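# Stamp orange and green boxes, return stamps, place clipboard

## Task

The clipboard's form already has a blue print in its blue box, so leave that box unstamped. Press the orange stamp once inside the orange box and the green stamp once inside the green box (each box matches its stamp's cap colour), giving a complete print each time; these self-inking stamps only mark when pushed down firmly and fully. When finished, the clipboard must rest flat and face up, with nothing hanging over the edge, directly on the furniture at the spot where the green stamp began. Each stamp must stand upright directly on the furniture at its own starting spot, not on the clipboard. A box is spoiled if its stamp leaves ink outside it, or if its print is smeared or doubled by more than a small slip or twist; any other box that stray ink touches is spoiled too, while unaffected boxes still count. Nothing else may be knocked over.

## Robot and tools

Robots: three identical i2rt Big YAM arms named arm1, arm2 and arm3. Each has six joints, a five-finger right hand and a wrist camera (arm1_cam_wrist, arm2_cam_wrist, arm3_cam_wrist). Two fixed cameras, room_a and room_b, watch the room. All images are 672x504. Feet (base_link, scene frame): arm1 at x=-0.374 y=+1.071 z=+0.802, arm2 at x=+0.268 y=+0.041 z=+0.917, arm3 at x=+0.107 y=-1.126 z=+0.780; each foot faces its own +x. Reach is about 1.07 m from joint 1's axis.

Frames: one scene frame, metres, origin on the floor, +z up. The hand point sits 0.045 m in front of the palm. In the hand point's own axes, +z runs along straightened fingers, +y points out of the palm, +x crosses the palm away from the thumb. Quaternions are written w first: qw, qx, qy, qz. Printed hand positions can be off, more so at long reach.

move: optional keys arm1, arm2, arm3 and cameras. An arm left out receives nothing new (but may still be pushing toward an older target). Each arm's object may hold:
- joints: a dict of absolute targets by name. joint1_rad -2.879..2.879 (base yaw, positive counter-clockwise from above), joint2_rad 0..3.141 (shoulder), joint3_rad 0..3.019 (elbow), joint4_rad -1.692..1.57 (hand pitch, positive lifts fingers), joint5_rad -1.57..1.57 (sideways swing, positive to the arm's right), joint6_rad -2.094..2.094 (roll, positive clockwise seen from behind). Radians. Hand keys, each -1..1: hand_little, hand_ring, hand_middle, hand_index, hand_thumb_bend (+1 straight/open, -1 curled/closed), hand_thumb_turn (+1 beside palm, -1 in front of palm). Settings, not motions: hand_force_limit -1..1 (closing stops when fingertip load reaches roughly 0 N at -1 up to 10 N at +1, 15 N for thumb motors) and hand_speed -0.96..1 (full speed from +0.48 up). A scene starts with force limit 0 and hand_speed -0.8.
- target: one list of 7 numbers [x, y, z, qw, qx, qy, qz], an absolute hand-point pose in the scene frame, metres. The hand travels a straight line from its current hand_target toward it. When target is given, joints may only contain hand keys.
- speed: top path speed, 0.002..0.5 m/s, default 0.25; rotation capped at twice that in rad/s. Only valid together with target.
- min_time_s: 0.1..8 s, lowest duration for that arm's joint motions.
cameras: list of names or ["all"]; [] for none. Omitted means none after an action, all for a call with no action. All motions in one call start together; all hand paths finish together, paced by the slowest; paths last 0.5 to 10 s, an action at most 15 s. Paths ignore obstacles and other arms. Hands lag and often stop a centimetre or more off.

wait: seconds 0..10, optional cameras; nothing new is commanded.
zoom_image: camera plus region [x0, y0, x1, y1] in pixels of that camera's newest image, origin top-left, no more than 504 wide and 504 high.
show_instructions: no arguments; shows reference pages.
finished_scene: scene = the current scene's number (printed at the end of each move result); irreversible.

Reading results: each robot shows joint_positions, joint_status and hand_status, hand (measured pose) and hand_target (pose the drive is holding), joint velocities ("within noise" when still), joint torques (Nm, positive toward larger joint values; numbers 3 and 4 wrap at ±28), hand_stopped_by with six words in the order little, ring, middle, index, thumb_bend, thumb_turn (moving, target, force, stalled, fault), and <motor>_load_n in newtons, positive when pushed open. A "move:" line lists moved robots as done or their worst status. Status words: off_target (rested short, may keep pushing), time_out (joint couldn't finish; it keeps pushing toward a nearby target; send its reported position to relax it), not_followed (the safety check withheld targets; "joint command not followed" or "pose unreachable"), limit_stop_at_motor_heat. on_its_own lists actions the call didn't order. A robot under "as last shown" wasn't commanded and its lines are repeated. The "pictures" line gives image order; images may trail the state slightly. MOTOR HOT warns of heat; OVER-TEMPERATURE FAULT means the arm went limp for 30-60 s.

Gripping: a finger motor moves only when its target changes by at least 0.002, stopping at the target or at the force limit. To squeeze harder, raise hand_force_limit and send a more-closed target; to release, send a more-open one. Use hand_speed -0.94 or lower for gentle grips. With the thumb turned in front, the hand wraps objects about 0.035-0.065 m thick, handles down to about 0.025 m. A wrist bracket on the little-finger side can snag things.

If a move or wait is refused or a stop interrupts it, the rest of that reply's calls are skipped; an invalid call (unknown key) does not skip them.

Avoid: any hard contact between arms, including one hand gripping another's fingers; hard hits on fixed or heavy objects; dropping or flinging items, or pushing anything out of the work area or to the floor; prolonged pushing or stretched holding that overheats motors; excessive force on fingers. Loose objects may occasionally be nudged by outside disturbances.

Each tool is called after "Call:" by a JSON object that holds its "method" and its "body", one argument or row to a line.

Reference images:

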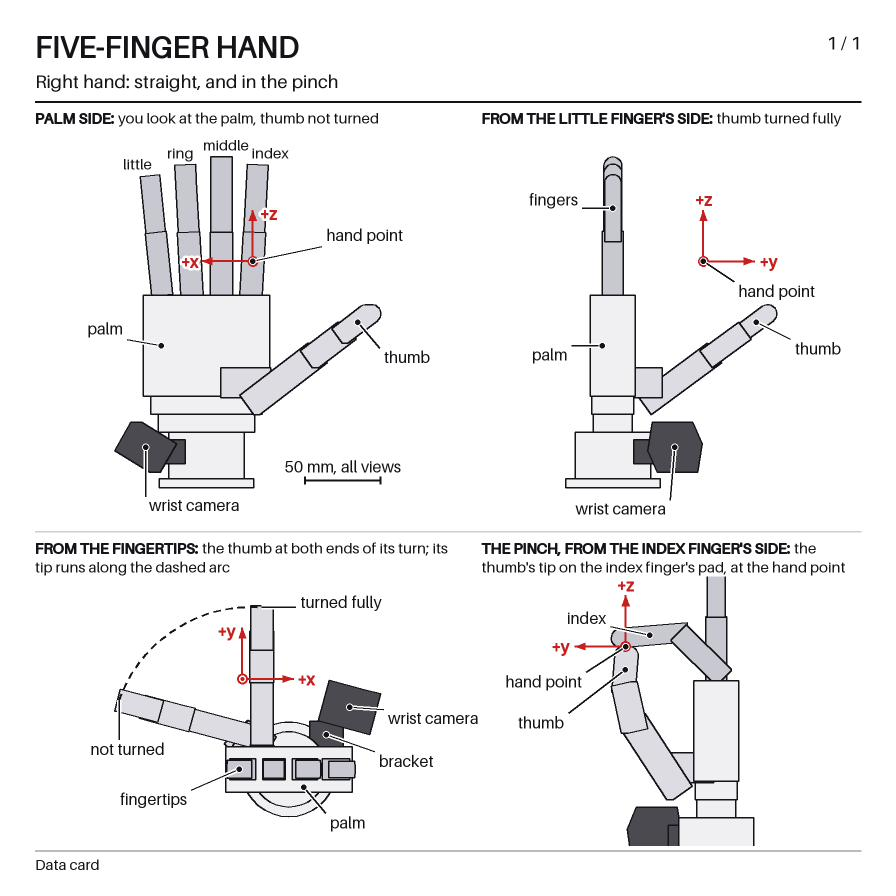

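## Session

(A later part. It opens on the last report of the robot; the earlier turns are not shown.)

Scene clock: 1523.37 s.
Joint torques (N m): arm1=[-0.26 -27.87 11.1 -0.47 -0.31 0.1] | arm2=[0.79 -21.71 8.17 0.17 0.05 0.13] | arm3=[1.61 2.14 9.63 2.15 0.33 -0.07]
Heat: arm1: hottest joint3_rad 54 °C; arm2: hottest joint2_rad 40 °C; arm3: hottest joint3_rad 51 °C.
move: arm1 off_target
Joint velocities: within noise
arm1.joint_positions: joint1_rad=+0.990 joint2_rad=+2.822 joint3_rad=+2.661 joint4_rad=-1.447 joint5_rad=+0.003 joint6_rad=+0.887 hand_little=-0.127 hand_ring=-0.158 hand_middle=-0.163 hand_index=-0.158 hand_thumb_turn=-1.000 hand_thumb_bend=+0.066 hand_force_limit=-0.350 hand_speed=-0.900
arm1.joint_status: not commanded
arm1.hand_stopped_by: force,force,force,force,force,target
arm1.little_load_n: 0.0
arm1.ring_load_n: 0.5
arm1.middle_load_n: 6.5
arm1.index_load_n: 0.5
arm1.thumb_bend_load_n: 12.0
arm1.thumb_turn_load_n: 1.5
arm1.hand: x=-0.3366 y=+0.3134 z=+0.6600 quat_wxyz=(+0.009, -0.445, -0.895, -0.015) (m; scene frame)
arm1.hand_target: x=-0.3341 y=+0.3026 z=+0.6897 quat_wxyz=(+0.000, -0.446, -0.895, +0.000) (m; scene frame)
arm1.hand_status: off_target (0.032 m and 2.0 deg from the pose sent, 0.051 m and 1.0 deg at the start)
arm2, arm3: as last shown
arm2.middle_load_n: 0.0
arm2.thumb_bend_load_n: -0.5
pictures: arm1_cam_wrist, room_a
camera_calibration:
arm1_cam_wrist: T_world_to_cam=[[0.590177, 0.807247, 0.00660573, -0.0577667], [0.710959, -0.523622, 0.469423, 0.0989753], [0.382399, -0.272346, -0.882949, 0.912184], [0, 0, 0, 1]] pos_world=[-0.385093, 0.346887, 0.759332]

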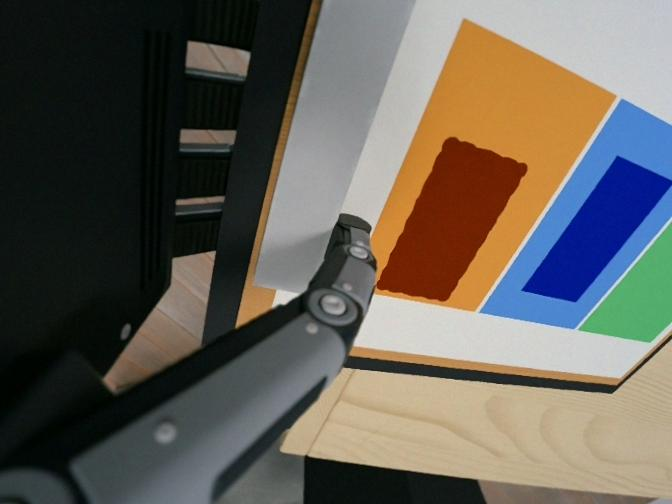

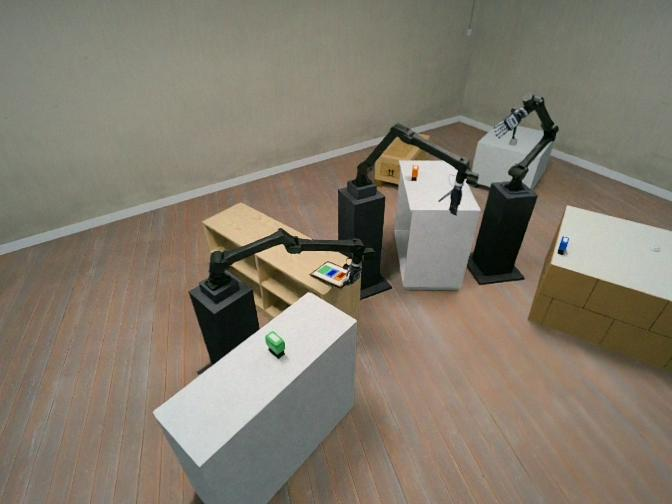

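Call:
{"method": "move", "body": {
  "arm1": {"joints": {"hand_little": -0.6, "hand_ring": -0.6, "hand_index": -0.6, "hand_force_limit": -0.35, "hand_speed": -0.9}},
  "cameras": []
}}

Call:
{"method": "move", "body": {
  "arm1": {"target": [-0.345, 0.310, 0.790, 0, 0.4462, 0.8949, 0], "speed": 0.08},
  "cameras": ["arm1_cam_wrist", "room_a"]
}}

Call:
{"method": "zoom_image", "body": {
  "camera": "room_a",
  "region": [290, 200, 390, 290]
}}

Scene clock: 1529.50 s.
Joint torques (N m): arm1=[-0.38 -27.34 11.02 -0.72 -0.35 0.09] | arm2=[0.85 -21.66 8.18 0.21 0.05 0.13] | arm3=[1.61 2.14 9.62 2.14 0.32 -0.07]
Heat: arm1: hottest joint3_rad 54 °C; arm2: hottest joint2_rad 40 °C; arm3: hottest joint3_rad 51 °C.
move: arm1 off_target
Joint velocities: within noise
arm1.joint_positions: joint1_rad=+0.990 joint2_rad=+2.822 joint3_rad=+2.661 joint4_rad=-1.448 joint5_rad=+0.004 joint6_rad=+0.887 hand_little=-0.209 hand_ring=-0.175 hand_middle=-0.163 hand_index=-0.175 hand_thumb_turn=-1.000 hand_thumb_bend=+0.066 hand_force_limit=-0.350 hand_speed=-0.900
arm1.joint_status: hand_little off_target (ended at -0.209, target -0.600); hand_ring off_target (ended at -0.175, target -0.600); hand_index off_target (ended at -0.175, target -0.600); the others done
arm1.hand_stopped_by: force,force,force,force,force,target
arm1.little_load_n: 4.5
arm1.ring_load_n: 1.0
arm1.middle_load_n: 2.5
arm1.index_load_n: 6.5
arm1.thumb_bend_load_n: 12.5
arm1.thumb_turn_load_n: 3.0
arm1.hand: x=-0.3366 y=+0.3135 z=+0.6599 quat_wxyz=(+0.009, -0.445, -0.895, -0.015) (m; scene frame)
arm1.hand_target: x=-0.3341 y=+0.3026 z=+0.6897 quat_wxyz=(+0.000, -0.446, -0.895, +0.000) (m; scene frame)
arm1.hand_status: not commanded
arm2.joint_positions: joint1_rad=+0.558 joint2_rad=+2.169 joint3_rad=+1.900 joint4_rad=-1.307 joint5_rad=-0.005 joint6_rad=-0.861 hand_little=+1.000 hand_ring=+1.000 hand_middle=+1.000 hand_index=+1.000 hand_thumb_turn=-1.000 hand_thumb_bend=+1.000 hand_force_limit=+0.000 hand_speed=-0.600
arm2.joint_status: not commanded
arm2.hand_stopped_by: target,target,target,target,target,target
arm2.little_load_n: 0.0
arm2.ring_load_n: 0.0
arm2.middle_load_n: 0.0
arm2.index_load_n: 0.0
arm2.thumb_bend_load_n: 0.0
arm2.thumb_turn_load_n: 0.0
arm2.hand: x=-0.1884 y=-0.3423 z=+0.9495 quat_wxyz=(-0.005, +0.015, -1.000, -0.002) (m; scene frame)
arm2.hand_target: x=-0.1903 y=-0.3390 z=+0.9580 quat_wxyz=(-0.003, +0.006, -1.000, +0.001) (m; scene frame)
arm2.hand_status: not commanded
arm3: as last shown
pictures: none
No camera images: "cameras" was empty.

Scene clock: 1531.40 s.
Joint torques (N m): arm1=[-1.73 -26.11 13.26 -0.61 -0.31 -0.08] | arm2=[0.85 -21.71 8.16 0.21 0.05 0.12] | arm3=[1.67 2.08 9.63 2.11 0.32 -0.07]
Heat: arm1: hottest joint3_rad 54 °C; arm2: hottest joint2_rad 40 °C; arm3: hottest joint3_rad 52 °C.
move: arm1 off_target
Joint velocities: within noise
arm1.joint_positions: joint1_rad=+0.987 joint2_rad=+2.699 joint3_rad=+2.661 joint4_rad=-1.591 joint5_rad=+0.004 joint6_rad=+0.887 hand_little=-0.209 hand_ring=-0.175 hand_middle=-0.163 hand_index=-0.175 hand_thumb_turn=-1.000 hand_thumb_bend=+0.066 hand_force_limit=-0.350 hand_speed=-0.900
arm1.joint_status: not commanded
arm1.hand_stopped_by: force,force,force,force,force,target
arm1.little_load_n: 4.5
arm1.ring_load_n: 1.0
arm1.middle_load_n: 3.0
arm1.index_load_n: 6.5
arm1.thumb_bend_load_n: 12.5
arm1.thumb_turn_load_n: 3.0
arm1.hand: x=-0.3386 y=+0.3239 z=+0.7534 quat_wxyz=(+0.013, -0.447, -0.894, -0.025) (m; scene frame)
arm1.hand_target: x=-0.3451 y=+0.3114 z=+0.7898 quat_wxyz=(+0.000, -0.447, -0.895, +0.001) (m; scene frame)
arm1.hand_status: off_target (0.040 m and 3.2 deg from the pose sent, 0.130 m and 2.0 deg at the start)
arm2, arm3: as last shown
arm3.little_load_n: 0.5
pictures: arm1_cam_wrist, room_a
camera_calibration:
arm1_cam_wrist: T_world_to_cam=[[0.592589, 0.805161, 0.0235132, -0.076936], [0.709163, -0.535334, 0.458808, 0.0733017], [0.382002, -0.25521, -0.888224, 0.99661], [0, 0, 0, 1]] pos_world=[-0.387098, 0.355532, 0.85339]

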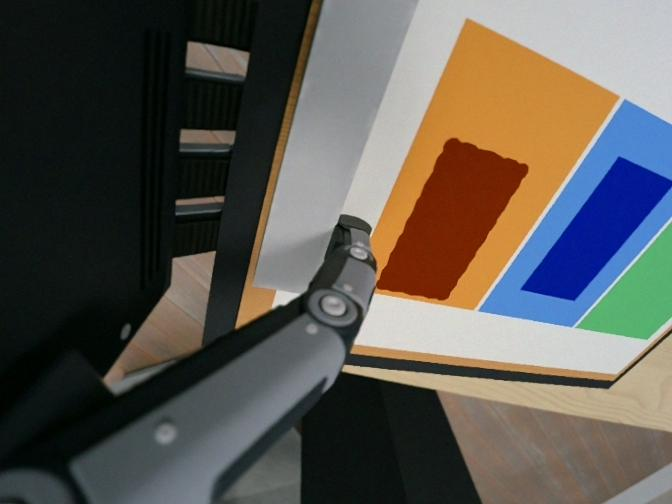

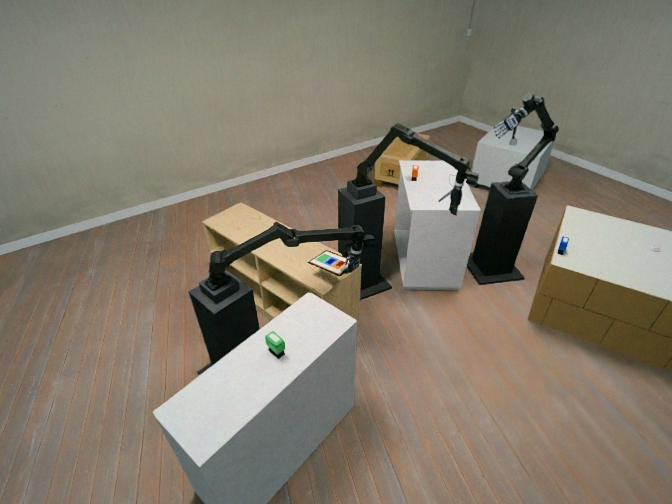

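Scaled by 5.040 from the camera's 672x504 image, which has a finer 960x720 frame.

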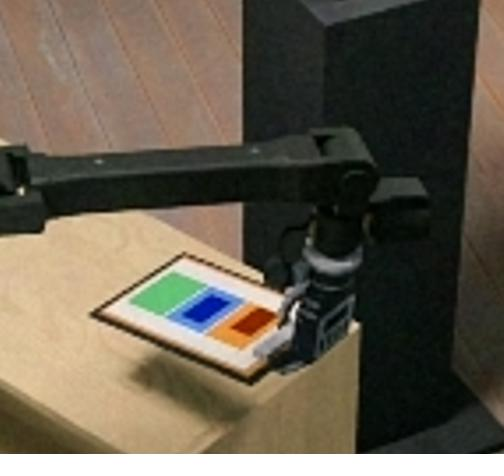

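Call:
{"method": "move", "body": {
  "arm1": {"target": [-0.40, 0.36, 0.970, 0, 0.4462, 0.8949, 0], "speed": 0.12},
  "cameras": []
}}

Call:
{"method": "move", "body": {
  "arm1": {"target": [-0.665, 0.43, 1.00, 0, -0.2807, 0.9598, 0], "speed": 0.15},
  "cameras": ["arm1_cam_wrist", "room_a", "room_b"]
}}

Scene clock: 1564.90 s.
Joint torques (N m): arm1=[-0.97 -24.18 8.85 -0.32 -0.47 -0.09] | arm2=[0.85 -21.66 8.18 0.2 0.05 0.13] | arm3=[1.61 2.14 9.62 2.14 0.32 -0.07]
Heat: arm1: hottest joint3_rad 54 °C; arm2: hottest joint2_rad 40 °C; arm3: hottest joint3_rad 52 °C.
move: arm1 off_target
Joint velocities: within noise
arm1.joint_positions: joint1_rad=+0.903 joint2_rad=+2.357 joint3_rad=+2.546 joint4_rad=-1.684 joint5_rad=+0.000 joint6_rad=+0.821 hand_little=-0.209 hand_ring=-0.175 hand_middle=-0.163 hand_index=-0.175 hand_thumb_turn=-1.000 hand_thumb_bend=+0.066 hand_force_limit=-0.350 hand_speed=-0.900
arm1.joint_status: not commanded
arm1.hand_stopped_by: force,force,force,force,force,target
arm1.little_load_n: 5.0
arm1.ring_load_n: 1.0
arm1.middle_load_n: 2.5
arm1.index_load_n: 6.5
arm1.thumb_bend_load_n: 12.5
arm1.thumb_turn_load_n: 3.0
arm1.hand: x=-0.3985 y=+0.3541 z=+0.9569 quat_wxyz=(-0.014, -0.454, -0.890, +0.037) (m; scene frame)
arm1.hand_target: x=-0.3999 y=+0.3605 z=+0.9693 quat_wxyz=(-0.017, -0.451, -0.892, +0.036) (m; scene frame)
arm1.hand_status: off_target (0.014 m and 4.7 deg from the pose sent, 0.228 m and 3.2 deg at the start; a joint's target at an end of its range on 53 of 76 steps)
arm2: as last shown
arm3.joint_positions: joint1_rad=-1.135 joint2_rad=+0.623 joint3_rad=+1.325 joint4_rad=-1.315 joint5_rad=+0.235 joint6_rad=-0.972 hand_little=+1.000 hand_ring=+1.000 hand_middle=+1.000 hand_index=+1.000 hand_thumb_turn=+1.000 hand_thumb_bend=+1.000 hand_force_limit=+0.000 hand_speed=-0.800
arm3.joint_status: not commanded
arm3.hand_stopped_by: target,target,target,target,target,target
arm3.little_load_n: 0.0
arm3.ring_load_n: 0.0
arm3.middle_load_n: 0.0
arm3.index_load_n: 0.0
arm3.thumb_bend_load_n: 0.0
arm3.thumb_turn_load_n: 0.0
arm3.hand: x=+0.1120 y=-0.8916 z=+1.2368 quat_wxyz=(-0.398, +0.738, +0.486, +0.246) (m; scene frame)
arm3.hand_target: x=+0.1085 y=-0.8916 z=+1.2504 quat_wxyz=(-0.414, +0.730, +0.485, +0.247) (m; scene frame)
arm3.hand_status: not commanded
pictures: none
No camera images: "cameras" was empty.

Scene clock: 1570.90 s.
Joint torques (N m): arm1=[-0.91 -20.84 13.63 -0.09 0.11 -0.1] | arm2=[0.79 -21.66 8.17 0.18 0.05 0.12] | arm3=[1.61 2.08 9.63 2.15 0.32 -0.07]
Heat: arm1: hottest joint3_rad 55 °C; arm2: hottest joint2_rad 40 °C; arm3: hottest joint3_rad 52 °C.
move: arm1 off_target
Joint velocities: within noise
arm1.joint_positions: joint1_rad=+0.653 joint2_rad=+2.363 joint3_rad=+2.675 joint4_rad=-1.684 joint5_rad=+0.002 joint6_rad=-0.948 hand_little=-0.209 hand_ring=-0.175 hand_middle=-0.163 hand_index=-0.175 hand_thumb_turn=-1.000 hand_thumb_bend=+0.066 hand_force_limit=-0.350 hand_speed=-0.900
arm1.joint_status: not commanded
arm1.hand_stopped_by: force,force,force,force,force,target
arm1.little_load_n: 4.5
arm1.ring_load_n: 1.0
arm1.middle_load_n: 2.5
arm1.index_load_n: 6.5
arm1.thumb_bend_load_n: 12.5
arm1.thumb_turn_load_n: 3.0
arm1.hand: x=-0.6581 y=+0.4343 z=+0.9941 quat_wxyz=(+0.062, +0.282, -0.954, +0.079) (m; scene frame)
arm1.hand_target: x=-0.6644 y=+0.4312 z=+0.9995 quat_wxyz=(+0.071, +0.287, -0.952, +0.083) (m; scene frame)
arm1.hand_status: off_target (0.010 m and 11.6 deg from the pose sent, 0.280 m and 86.8 deg at the start; a joint's target at an end of its range on 180 of 180 steps)
arm2, arm3: as last shown
arm3.thumb_bend_load_n: -0.5
pictures: arm1_cam_wrist, room_a, room_b
camera_calibration:
arm1_cam_wrist: T_world_to_cam=[[-0.765851, 0.637357, -0.0851434, -0.695302], [0.586851, 0.746922, 0.312592, -0.243448], [0.262828, 0.189432, -0.946064, 1.14664], [0, 0, 0, 1]] pos_world=[-0.690998, 0.407782, 1.10169]

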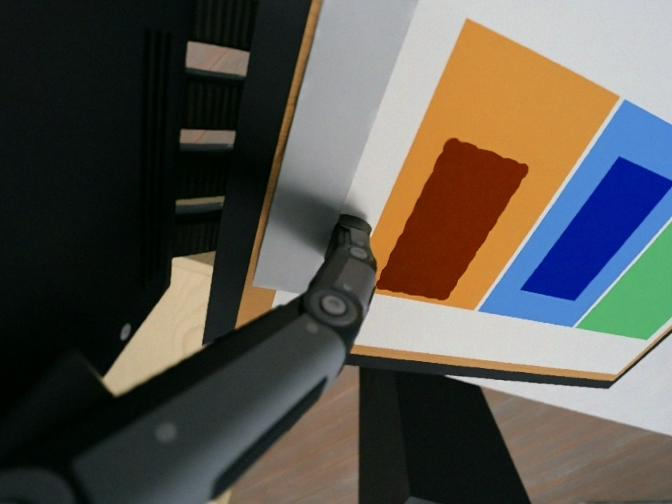

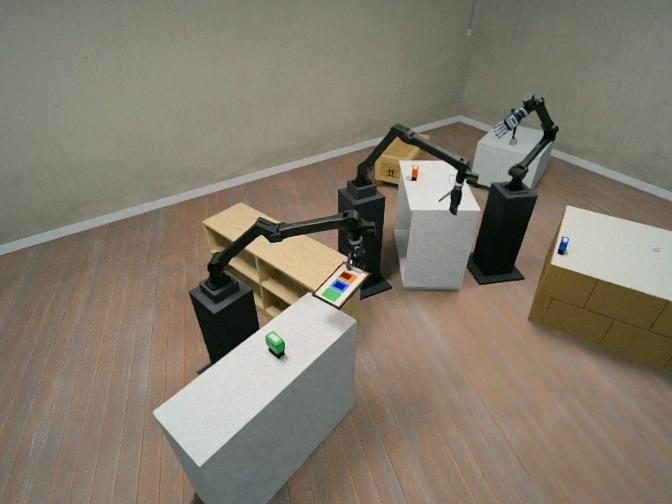

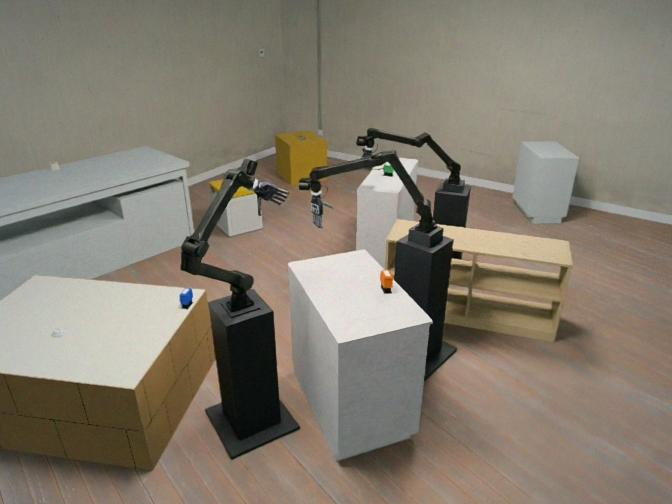

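Call:
{"method": "move", "body": {
  "arm2": {"target": [-0.19, -0.34, 1.20, 0, 0.0175, -0.9998, 0], "speed": 0.25},
  "cameras": []
}}

Call:
{"method": "move", "body": {
  "arm2": {"joints": {"joint1_rad": -0.45, "joint6_rad": 1.75}, "min_time_s": 4},
  "cameras": ["arm2_cam_wrist", "room_a"]
}}

Scene clock: 1585.30 s.
Joint torques (N m): arm1=[-0.85 -20.66 13.41 0.08 0.12 -0.14] | arm2=[1.61 -18.9 11.71 0.47 0.21 -0.11] | arm3=[1.55 2.08 9.65 2.14 0.32 -0.07]
Heat: arm1: hottest joint3_rad 55 °C; arm2: hottest joint2_rad 40 °C; arm3: hottest joint3_rad 52 °C.
move: arm2 off_target
Joint velocities: within noise
arm1, arm3: as last shown
arm1.joint_positions: joint1_rad=+0.653 joint2_rad=+2.363 joint3_rad=+2.675 joint4_rad=-1.684 joint5_rad=+0.002 joint6_rad=-0.949 hand_little=-0.209 hand_ring=-0.175 hand_middle=-0.163 hand_index=-0.175 hand_thumb_turn=-1.000 hand_thumb_bend=+0.066 hand_force_limit=-0.350 hand_speed=-0.900
arm1.ring_load_n: 0.5
arm1.thumb_bend_load_n: 13.0
arm1.hand: x=-0.6582 y=+0.4343 z=+0.9941 quat_wxyz=(+0.062, +0.282, -0.954, +0.079) (m; scene frame)
arm1.hand_target: x=-0.6644 y=+0.4312 z=+0.9995 quat_wxyz=(+0.070, +0.288, -0.952, +0.083) (m; scene frame)
arm2.joint_positions: joint1_rad=+0.558 joint2_rad=+1.993 joint3_rad=+2.251 joint4_rad=-1.672 joint5_rad=+0.005 joint6_rad=-0.862 hand_little=+1.000 hand_ring=+1.000 hand_middle=+1.000 hand_index=+1.000 hand_thumb_turn=-1.000 hand_thumb_bend=+1.000 hand_force_limit=+0.000 hand_speed=-0.600
arm2.joint_status: not commanded
arm2.hand_stopped_by: target,target,target,target,target,target
arm2.little_load_n: 0.0
arm2.ring_load_n: 0.0
arm2.middle_load_n: 0.0
arm2.index_load_n: 0.0
arm2.thumb_bend_load_n: 0.0
arm2.thumb_turn_load_n: 0.0
arm2.hand: x=-0.1855 y=-0.3371 z=+1.1848 quat_wxyz=(+0.058, +0.016, -0.997, +0.048) (m; scene frame)
arm2.hand_target: x=-0.1892 y=-0.3394 z=+1.1992 quat_wxyz=(+0.071, +0.021, -0.996, +0.057) (m; scene frame)
arm2.hand_status: off_target (0.016 m and 8.7 deg from the pose sent, 0.251 m and 0.7 deg at the start; a joint's target at an end of its range on 30 of 52 steps)
arm3.thumb_bend_load_n: 0.0
pictures: none
No camera images: "cameras" was empty.

Scene clock: 1590.13 s.
Joint torques (N m): arm1=[-0.5 -21.07 13.46 -0.14 0.15 -0.15] | arm2=[1.61 -18.96 11.73 0.49 0.1 0.14] | arm3=[1.67 2.08 9.63 2.15 0.33 -0.07]
Heat: arm1: hottest joint3_rad 55 °C; arm2: hottest joint2_rad 39 °C; arm3: hottest joint3_rad 52 °C.
move: arm2 done
Joint velocities: within noise
arm1, arm3: as last shown
arm1.ring_load_n: 1.0
arm1.thumb_turn_load_n: 3.5
arm2.joint_positions: joint1_rad=-0.453 joint2_rad=+1.993 joint3_rad=+2.251 joint4_rad=-1.672 joint5_rad=+0.007 joint6_rad=+1.738 hand_little=+1.000 hand_ring=+1.000 hand_middle=+1.000 hand_index=+1.000 hand_thumb_turn=-1.000 hand_thumb_bend=+1.000 hand_force_limit=+0.000 hand_speed=-0.600
arm2.joint_status: all done
arm2.hand_stopped_by: target,target,target,target,target,target
arm2.little_load_n: 0.0
arm2.ring_load_n: 0.0
arm2.middle_load_n: 0.0
arm2.index_load_n: 0.0
arm2.thumb_bend_load_n: 0.0
arm2.thumb_turn_load_n: 0.0
arm2.hand: x=-0.4122 y=+0.1739 z=+1.2016 quat_wxyz=(+0.010, -0.973, +0.216, +0.077) (m; scene frame)
arm2.hand_target: x=-0.4164 y=+0.1734 z=+1.2192 quat_wxyz=(+0.011, -0.971, +0.220, +0.092) (m; scene frame)
arm2.hand_status: not commanded
pictures: arm2_cam_wrist, room_a
camera_calibration:
arm2_cam_wrist: T_world_to_cam=[[-0.155121, -0.98734, -0.0331385, 0.143569], [-0.74744, 0.095364, 0.657449, -1.12028], [-0.645966, 0.126753, -0.75277, 0.729258], [0, 0, 0, 1]] pos_world=[-0.343999, 0.15615, 1.29025]

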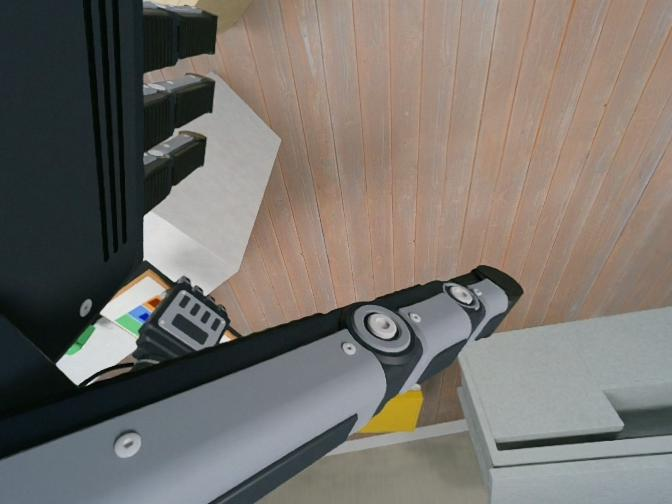

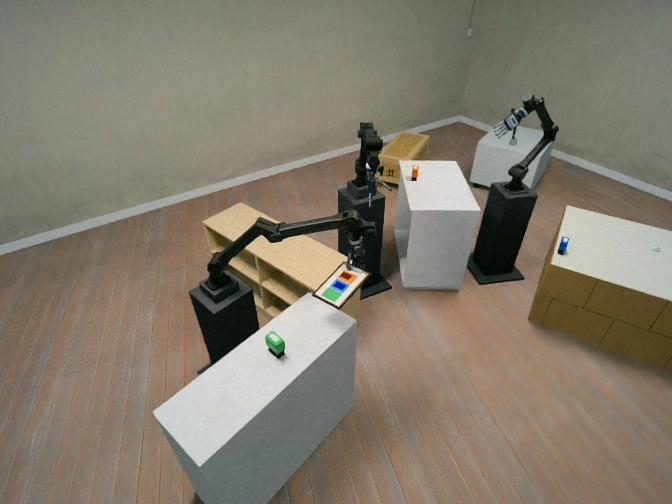

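Call:
{"method": "move", "body": {
  "arm2": {"joints": {"joint6_rad": 2.05, "joint1_rad": -0.5, "hand_thumb_turn": 1, "hand_thumb_bend": 1, "hand_speed": 0}, "min_time_s": 1.5},
  "cameras": ["arm2_cam_wrist"]
}}

Scene clock: 1599.70 s.
Joint torques (N m): arm1=[-1.2 -20.89 13.42 0.05 0.12 -0.11] | arm2=[0.67 -19.02 11.74 0.51 0.11 0.13] | arm3=[1.67 2.14 9.63 2.13 0.33 -0.06]
Heat: arm1: hottest joint3_rad 56 °C; arm2: hottest joint2_rad 38 °C; arm3: hottest joint3_rad 52 °C.
move: arm2 done
Joint velocities: within noise
arm1, arm3: as last shown
arm1.middle_load_n: 3.0
arm1.thumb_turn_load_n: 3.0
arm2.joint_positions: joint1_rad=-0.491 joint2_rad=+1.993 joint3_rad=+2.251 joint4_rad=-1.672 joint5_rad=+0.007 joint6_rad=+2.038 hand_little=+1.000 hand_ring=+1.000 hand_middle=+1.000 hand_index=+1.000 hand_thumb_turn=+1.000 hand_thumb_bend=+1.000 hand_force_limit=+0.000 hand_speed=+0.000
arm2.joint_status: all done
arm2.hand_stopped_by: target,target,target,target,target,target
arm2.little_load_n: 0.0
arm2.ring_load_n: 0.0
arm2.middle_load_n: 0.0
arm2.index_load_n: 0.0
arm2.thumb_bend_load_n: 0.0
arm2.thumb_turn_load_n: 0.0
arm2.hand: x=-0.4156 y=+0.2177 z=+1.2041 quat_wxyz=(+0.000, -0.923, +0.377, +0.077) (m; scene frame)
arm2.hand_target: x=-0.4174 y=+0.2255 z=+1.2222 quat_wxyz=(-0.001, -0.918, +0.386, +0.093) (m; scene frame)
arm2.hand_status: not commanded
pictures: arm2_cam_wrist
camera_calibration:
arm2_cam_wrist: T_world_to_cam=[[-0.471244, -0.881911, 0.0127423, -0.0232465], [-0.658995, 0.361659, 0.65949, -1.15231], [-0.58622, 0.302384, -0.751605, 0.708519], [0, 0, 0, 1]] pos_world=[-0.354971, 0.181996, 1.29276]

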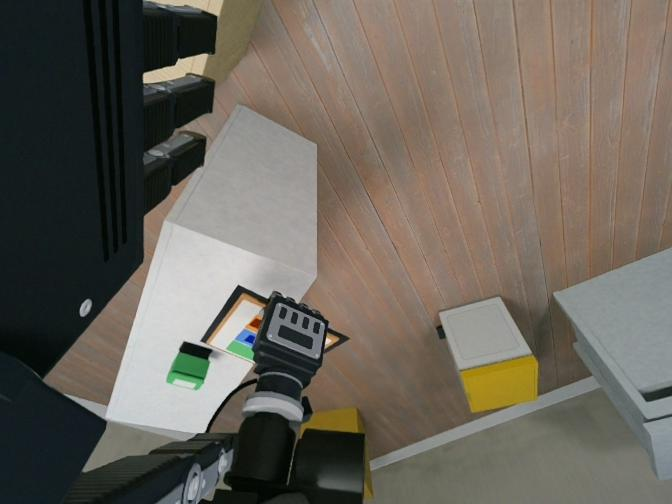

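Call:
{"method": "zoom_image", "body": {
  "camera": "arm2_cam_wrist",
  "region": [90, 180, 390, 440]
}}

Scaled by 1.680 from the camera's 672x504 image, which has a finer 960x720 frame.

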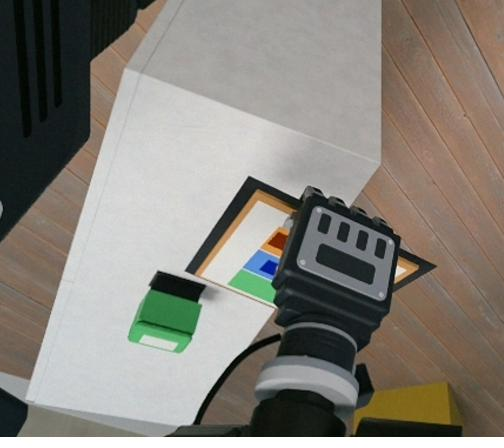

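Call:
{"method": "move", "body": {
  "arm1": {"target": [-0.685, 0.463, 0.880, 0, -0.2890, 0.9573, 0], "speed": 0.1},
  "cameras": ["arm1_cam_wrist", "arm2_cam_wrist", "room_a"]
}}

Call:
{"method": "zoom_image", "body": {
  "camera": "arm2_cam_wrist",
  "region": [90, 180, 390, 440]
}}

Call:
{"method": "zoom_image", "body": {
  "camera": "room_a",
  "region": [270, 230, 400, 350]
}}

Scene clock: 1646.47 s.
Joint torques (N m): arm1=[-1.73 -21.42 9.65 0.5 0 -0.08] | arm2=[0.67 -19.08 11.77 0.53 0.11 0.13] | arm3=[1.67 2.08 9.63 2.15 0.32 -0.06]
Heat: arm1: hottest joint3_rad 56 °C; arm2: hottest joint3_rad 38 °C; arm3: hottest joint3_rad 52 °C.
move: arm1 off_target
Joint velocities: within noise
arm1.joint_positions: joint1_rad=+0.613 joint2_rad=+2.445 joint3_rad=+2.539 joint4_rad=-1.657 joint5_rad=-0.002 joint6_rad=-0.995 hand_little=-0.209 hand_ring=-0.175 hand_middle=-0.163 hand_index=-0.175 hand_thumb_turn=-1.000 hand_thumb_bend=+0.066 hand_force_limit=-0.350 hand_speed=-0.900
arm1.joint_status: not commanded
arm1.hand_stopped_by: force,force,force,force,force,target
arm1.little_load_n: 4.5
arm1.ring_load_n: 1.0
arm1.middle_load_n: 2.5
arm1.index_load_n: 6.5
arm1.thumb_bend_load_n: 12.5
arm1.thumb_turn_load_n: 3.0
arm1.hand: x=-0.6785 y=+0.4624 z=+0.8924 quat_wxyz=(+0.002, +0.287, -0.958, +0.005) (m; scene frame)
arm1.hand_target: x=-0.6847 y=+0.4633 z=+0.8800 quat_wxyz=(+0.000, +0.289, -0.957, +0.000) (m; scene frame)
arm1.hand_status: off_target (0.014 m and 0.7 deg from the pose sent, 0.121 m and 11.6 deg at the start)
arm2, arm3: as last shown
pictures: arm1_cam_wrist, arm2_cam_wrist, room_a
camera_calibration:
arm1_cam_wrist: T_world_to_cam=[[-0.766114, 0.642109, -0.0276659, -0.791121], [0.553153, 0.680673, 0.480318, -0.362679], [0.327248, 0.352675, -0.876658, 0.956694], [0, 0, 0, 1]] pos_world=[-0.718548, 0.41745, 0.991008]
arm2_cam_wrist: T_world_to_cam=[[-0.471522, -0.881762, 0.0127196, -0.023343], [-0.658891, 0.361855, 0.659487, -1.1523], [-0.586114, 0.302582, -0.751608, 0.708524], [0, 0, 0, 1]] pos_world=[-0.354972, 0.181996, 1.29276]

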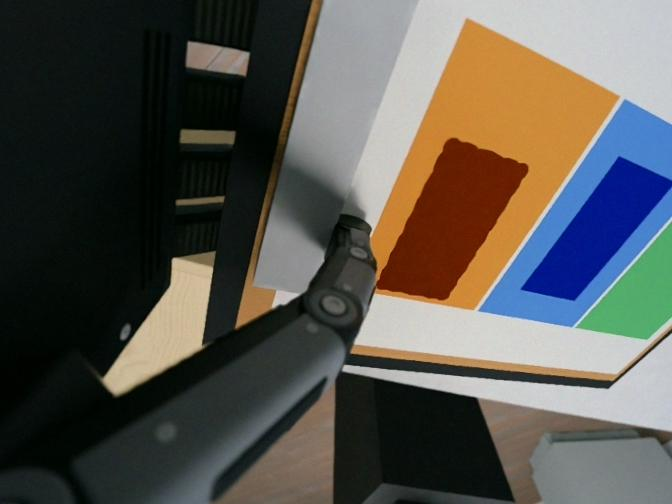

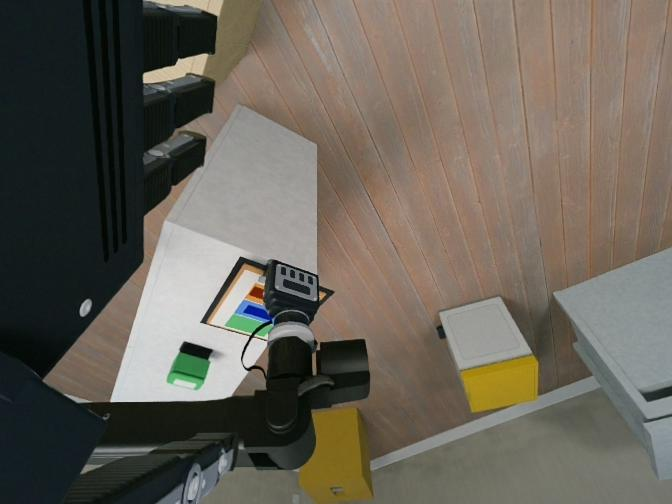

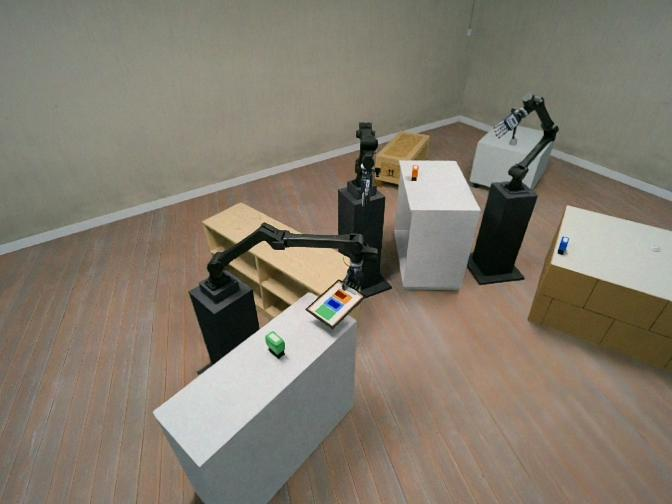

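Scaled by 1.680 from the camera's 672x504 image, which has a finer 960x720 frame.

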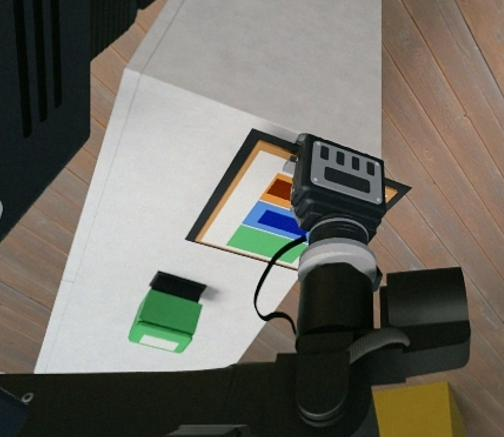

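Scaled by 3.877 from the camera's 672x504 image, which has a finer 960x720 frame.

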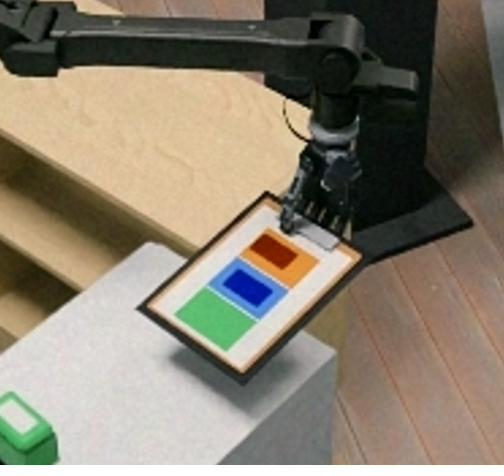

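Call:
{"method": "move", "body": {
  "arm1": {"target": [-0.685, 0.463, 0.825, 0, -0.2890, 0.9573, 0], "speed": 0.08},
  "cameras": ["arm2_cam_wrist", "room_a"]
}}

Call:
{"method": "zoom_image", "body": {
  "camera": "arm2_cam_wrist",
  "region": [90, 180, 390, 440]
}}

Call:
{"method": "zoom_image", "body": {
  "camera": "room_a",
  "region": [270, 230, 400, 350]
}}

Scene clock: 1686.30 s.
Joint torques (N m): arm1=[-1.49 -21.19 8.7 0.65 -0.01 -0.11] | arm2=[0.73 -19.08 11.77 0.51 0.11 0.13] | arm3=[1.61 2.08 9.62 2.15 0.32 -0.06]
Heat: arm1: hottest joint3_rad 55 °C; arm2: hottest joint3_rad 39 °C; arm3: hottest joint3_rad 52 °C.
move: arm1 off_target
Joint velocities: within noise
arm1.joint_positions: joint1_rad=+0.613 joint2_rad=+2.445 joint3_rad=+2.400 joint4_rad=-1.516 joint5_rad=-0.002 joint6_rad=-0.996 hand_little=-0.209 hand_ring=-0.175 hand_middle=-0.163 hand_index=-0.175 hand_thumb_turn=-1.000 hand_thumb_bend=+0.066 hand_force_limit=-0.350 hand_speed=-0.900
arm1.joint_status: not commanded
arm1.hand_stopped_by: force,force,force,force,force,target
arm1.little_load_n: 4.5
arm1.ring_load_n: 1.5
arm1.middle_load_n: 3.0
arm1.index_load_n: 6.5
arm1.thumb_bend_load_n: 12.5
arm1.thumb_turn_load_n: 3.5
arm1.hand: x=-0.6793 y=+0.4606 z=+0.8393 quat_wxyz=(+0.003, +0.287, -0.958, +0.006) (m; scene frame)
arm1.hand_target: x=-0.6847 y=+0.4633 z=+0.8251 quat_wxyz=(+0.000, +0.289, -0.957, +0.000) (m; scene frame)
arm1.hand_status: off_target (0.016 m and 0.8 deg from the pose sent, 0.068 m and 0.7 deg at the start)
arm2, arm3: as last shown
arm2.thumb_bend_load_n: -0.5
arm3.ring_load_n: -0.5
pictures: arm2_cam_wrist, room_a
camera_calibration:
arm2_cam_wrist: T_world_to_cam=[[-0.471522, -0.881762, 0.0127196, -0.023343], [-0.658891, 0.361855, 0.659487, -1.1523], [-0.586114, 0.302582, -0.751608, 0.708524], [0, 0, 0, 1]] pos_world=[-0.354972, 0.181996, 1.29276]

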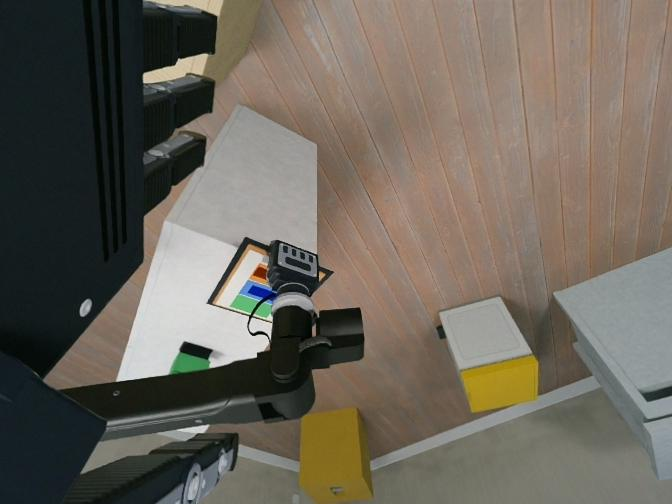

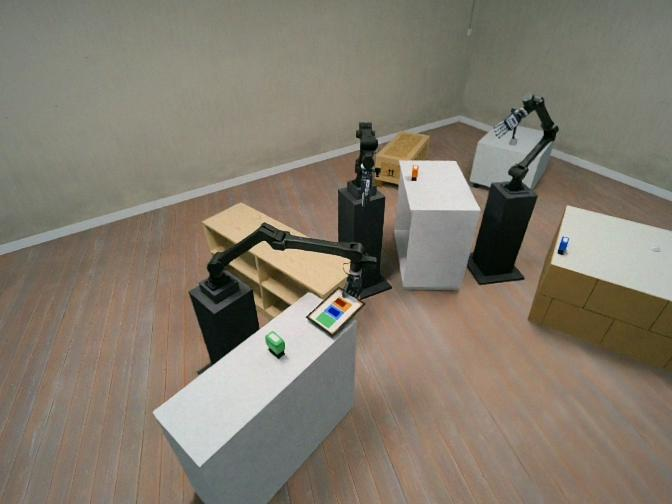

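Scaled by 1.680 from the camera's 672x504 image, which has a finer 960x720 frame.

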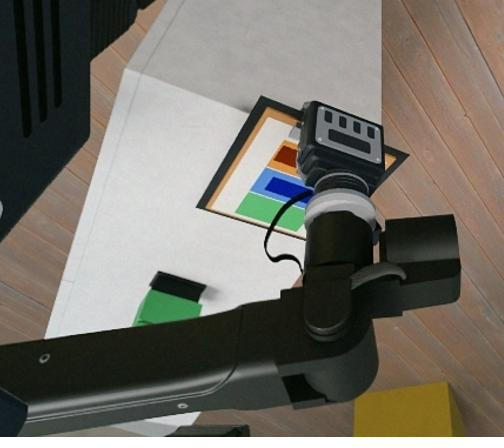

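Scaled by 3.877 from the camera's 672x504 image, which has a finer 960x720 frame.

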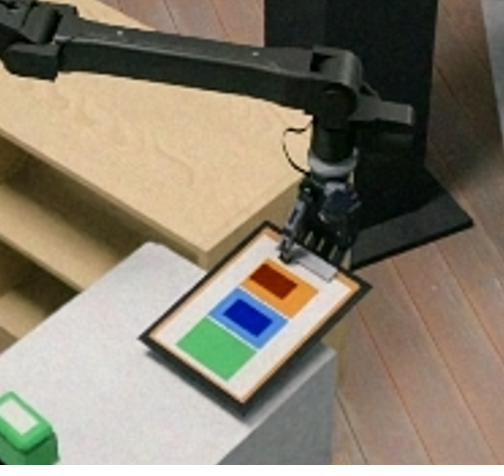

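Call:
{"method": "move", "body": {
  "arm1": {"target": [-0.694, 0.478, 0.803, 0, -0.2890, 0.9573, 0], "speed": 0.06},
  "cameras": ["arm2_cam_wrist", "room_a", "arm1_cam_wrist"]
}}

Call:
{"method": "zoom_image", "body": {
  "camera": "arm2_cam_wrist",
  "region": [90, 180, 390, 440]
}}

Call:
{"method": "zoom_image", "body": {
  "camera": "room_a",
  "region": [270, 230, 400, 350]
}}

Scene clock: 1698.40 s.
Joint torques (N m): arm1=[-2.32 -23.41 7.95 1.13 -0.57 -0.18] | arm2=[0.62 -19.02 11.78 0.5 0.11 0.13] | arm3=[1.61 2.2 9.62 2.15 0.33 -0.06]
Heat: arm1: hottest joint3_rad 54 °C; arm2: hottest joint3_rad 39 °C; arm3: hottest joint3_rad 52 °C.
move: arm1 done
Joint velocities: within noise
arm1.joint_positions: joint1_rad=+0.600 joint2_rad=+2.437 joint3_rad=+2.293 joint4_rad=-1.438 joint5_rad=+0.015 joint6_rad=-1.007 hand_little=-0.209 hand_ring=-0.175 hand_middle=-0.164 hand_index=-0.175 hand_thumb_turn=-1.000 hand_thumb_bend=+0.066 hand_force_limit=-0.350 hand_speed=-0.900
arm1.joint_status: not commanded
arm1.hand_stopped_by: force,force,force,force,force,target
arm1.little_load_n: 1.0
arm1.ring_load_n: 0.0
arm1.middle_load_n: 0.0
arm1.index_load_n: 6.0
arm1.thumb_bend_load_n: 12.0
arm1.thumb_turn_load_n: 1.5
arm1.hand: x=-0.6864 y=+0.4754 z=+0.8057 quat_wxyz=(+0.002, +0.286, -0.958, -0.008) (m; scene frame)
arm1.hand_target: x=-0.6939 y=+0.4781 z=+0.8029 quat_wxyz=(+0.000, +0.289, -0.957, +0.000) (m; scene frame)
arm1.hand_status: done (0.008 m and 1.0 deg from the pose sent, 0.043 m and 0.8 deg at the start)
arm2, arm3: as last shown
arm2.thumb_bend_load_n: 0.0
arm3.ring_load_n: 0.0
pictures: arm1_cam_wrist, arm2_cam_wrist, room_a
camera_calibration:
arm1_cam_wrist: T_world_to_cam=[[-0.766014, 0.6428, -0.00546274, -0.826052], [0.557305, 0.668318, 0.492709, -0.326775], [0.320364, 0.374378, -0.870177, 0.858429], [0, 0, 0, 1]] pos_world=[-0.725664, 0.427999, 0.903478]
arm2_cam_wrist: T_world_to_cam=[[-0.471522, -0.881762, 0.0127196, -0.023343], [-0.658891, 0.361855, 0.659487, -1.1523], [-0.586114, 0.302582, -0.751608, 0.708524], [0, 0, 0, 1]] pos_world=[-0.354972, 0.181996, 1.29276]

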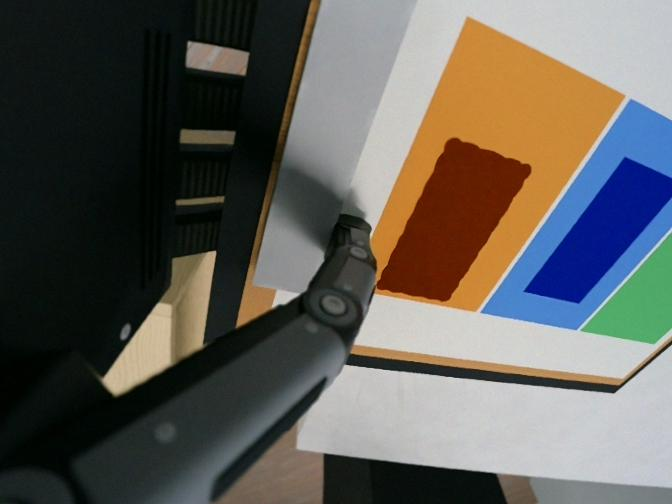

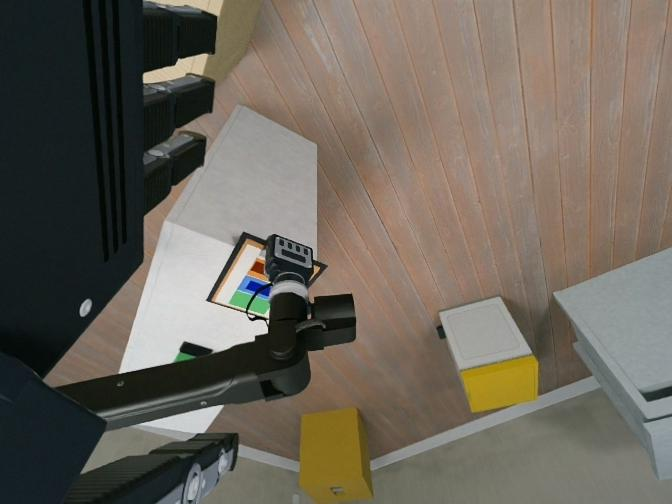

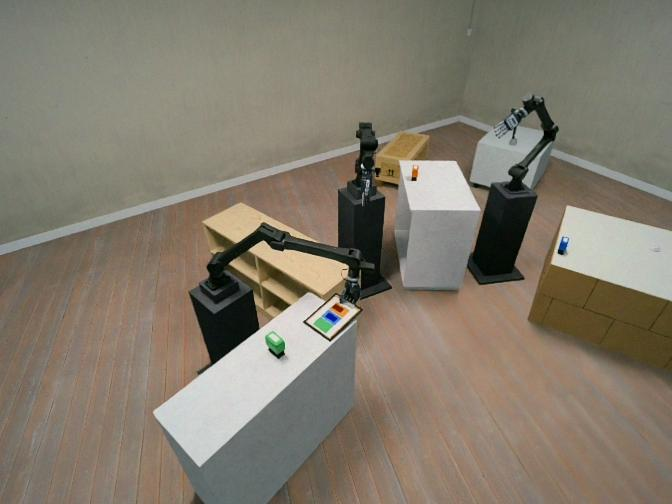

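Scaled by 1.680 from the camera's 672x504 image, which has a finer 960x720 frame.

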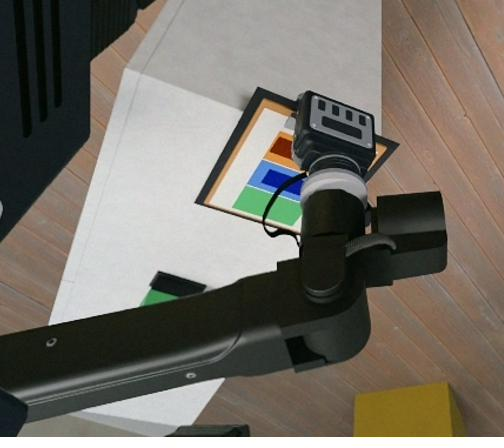

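Scaled by 3.877 from the camera's 672x504 image, which has a finer 960x720 frame.

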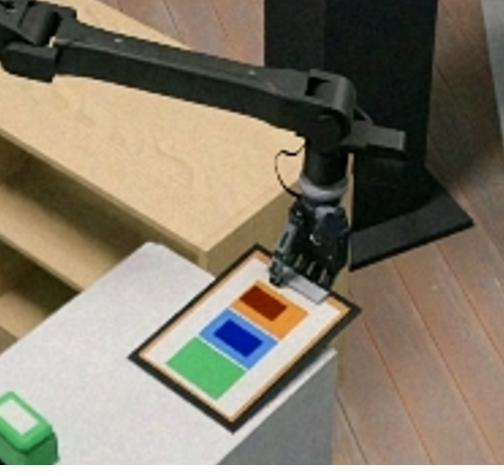

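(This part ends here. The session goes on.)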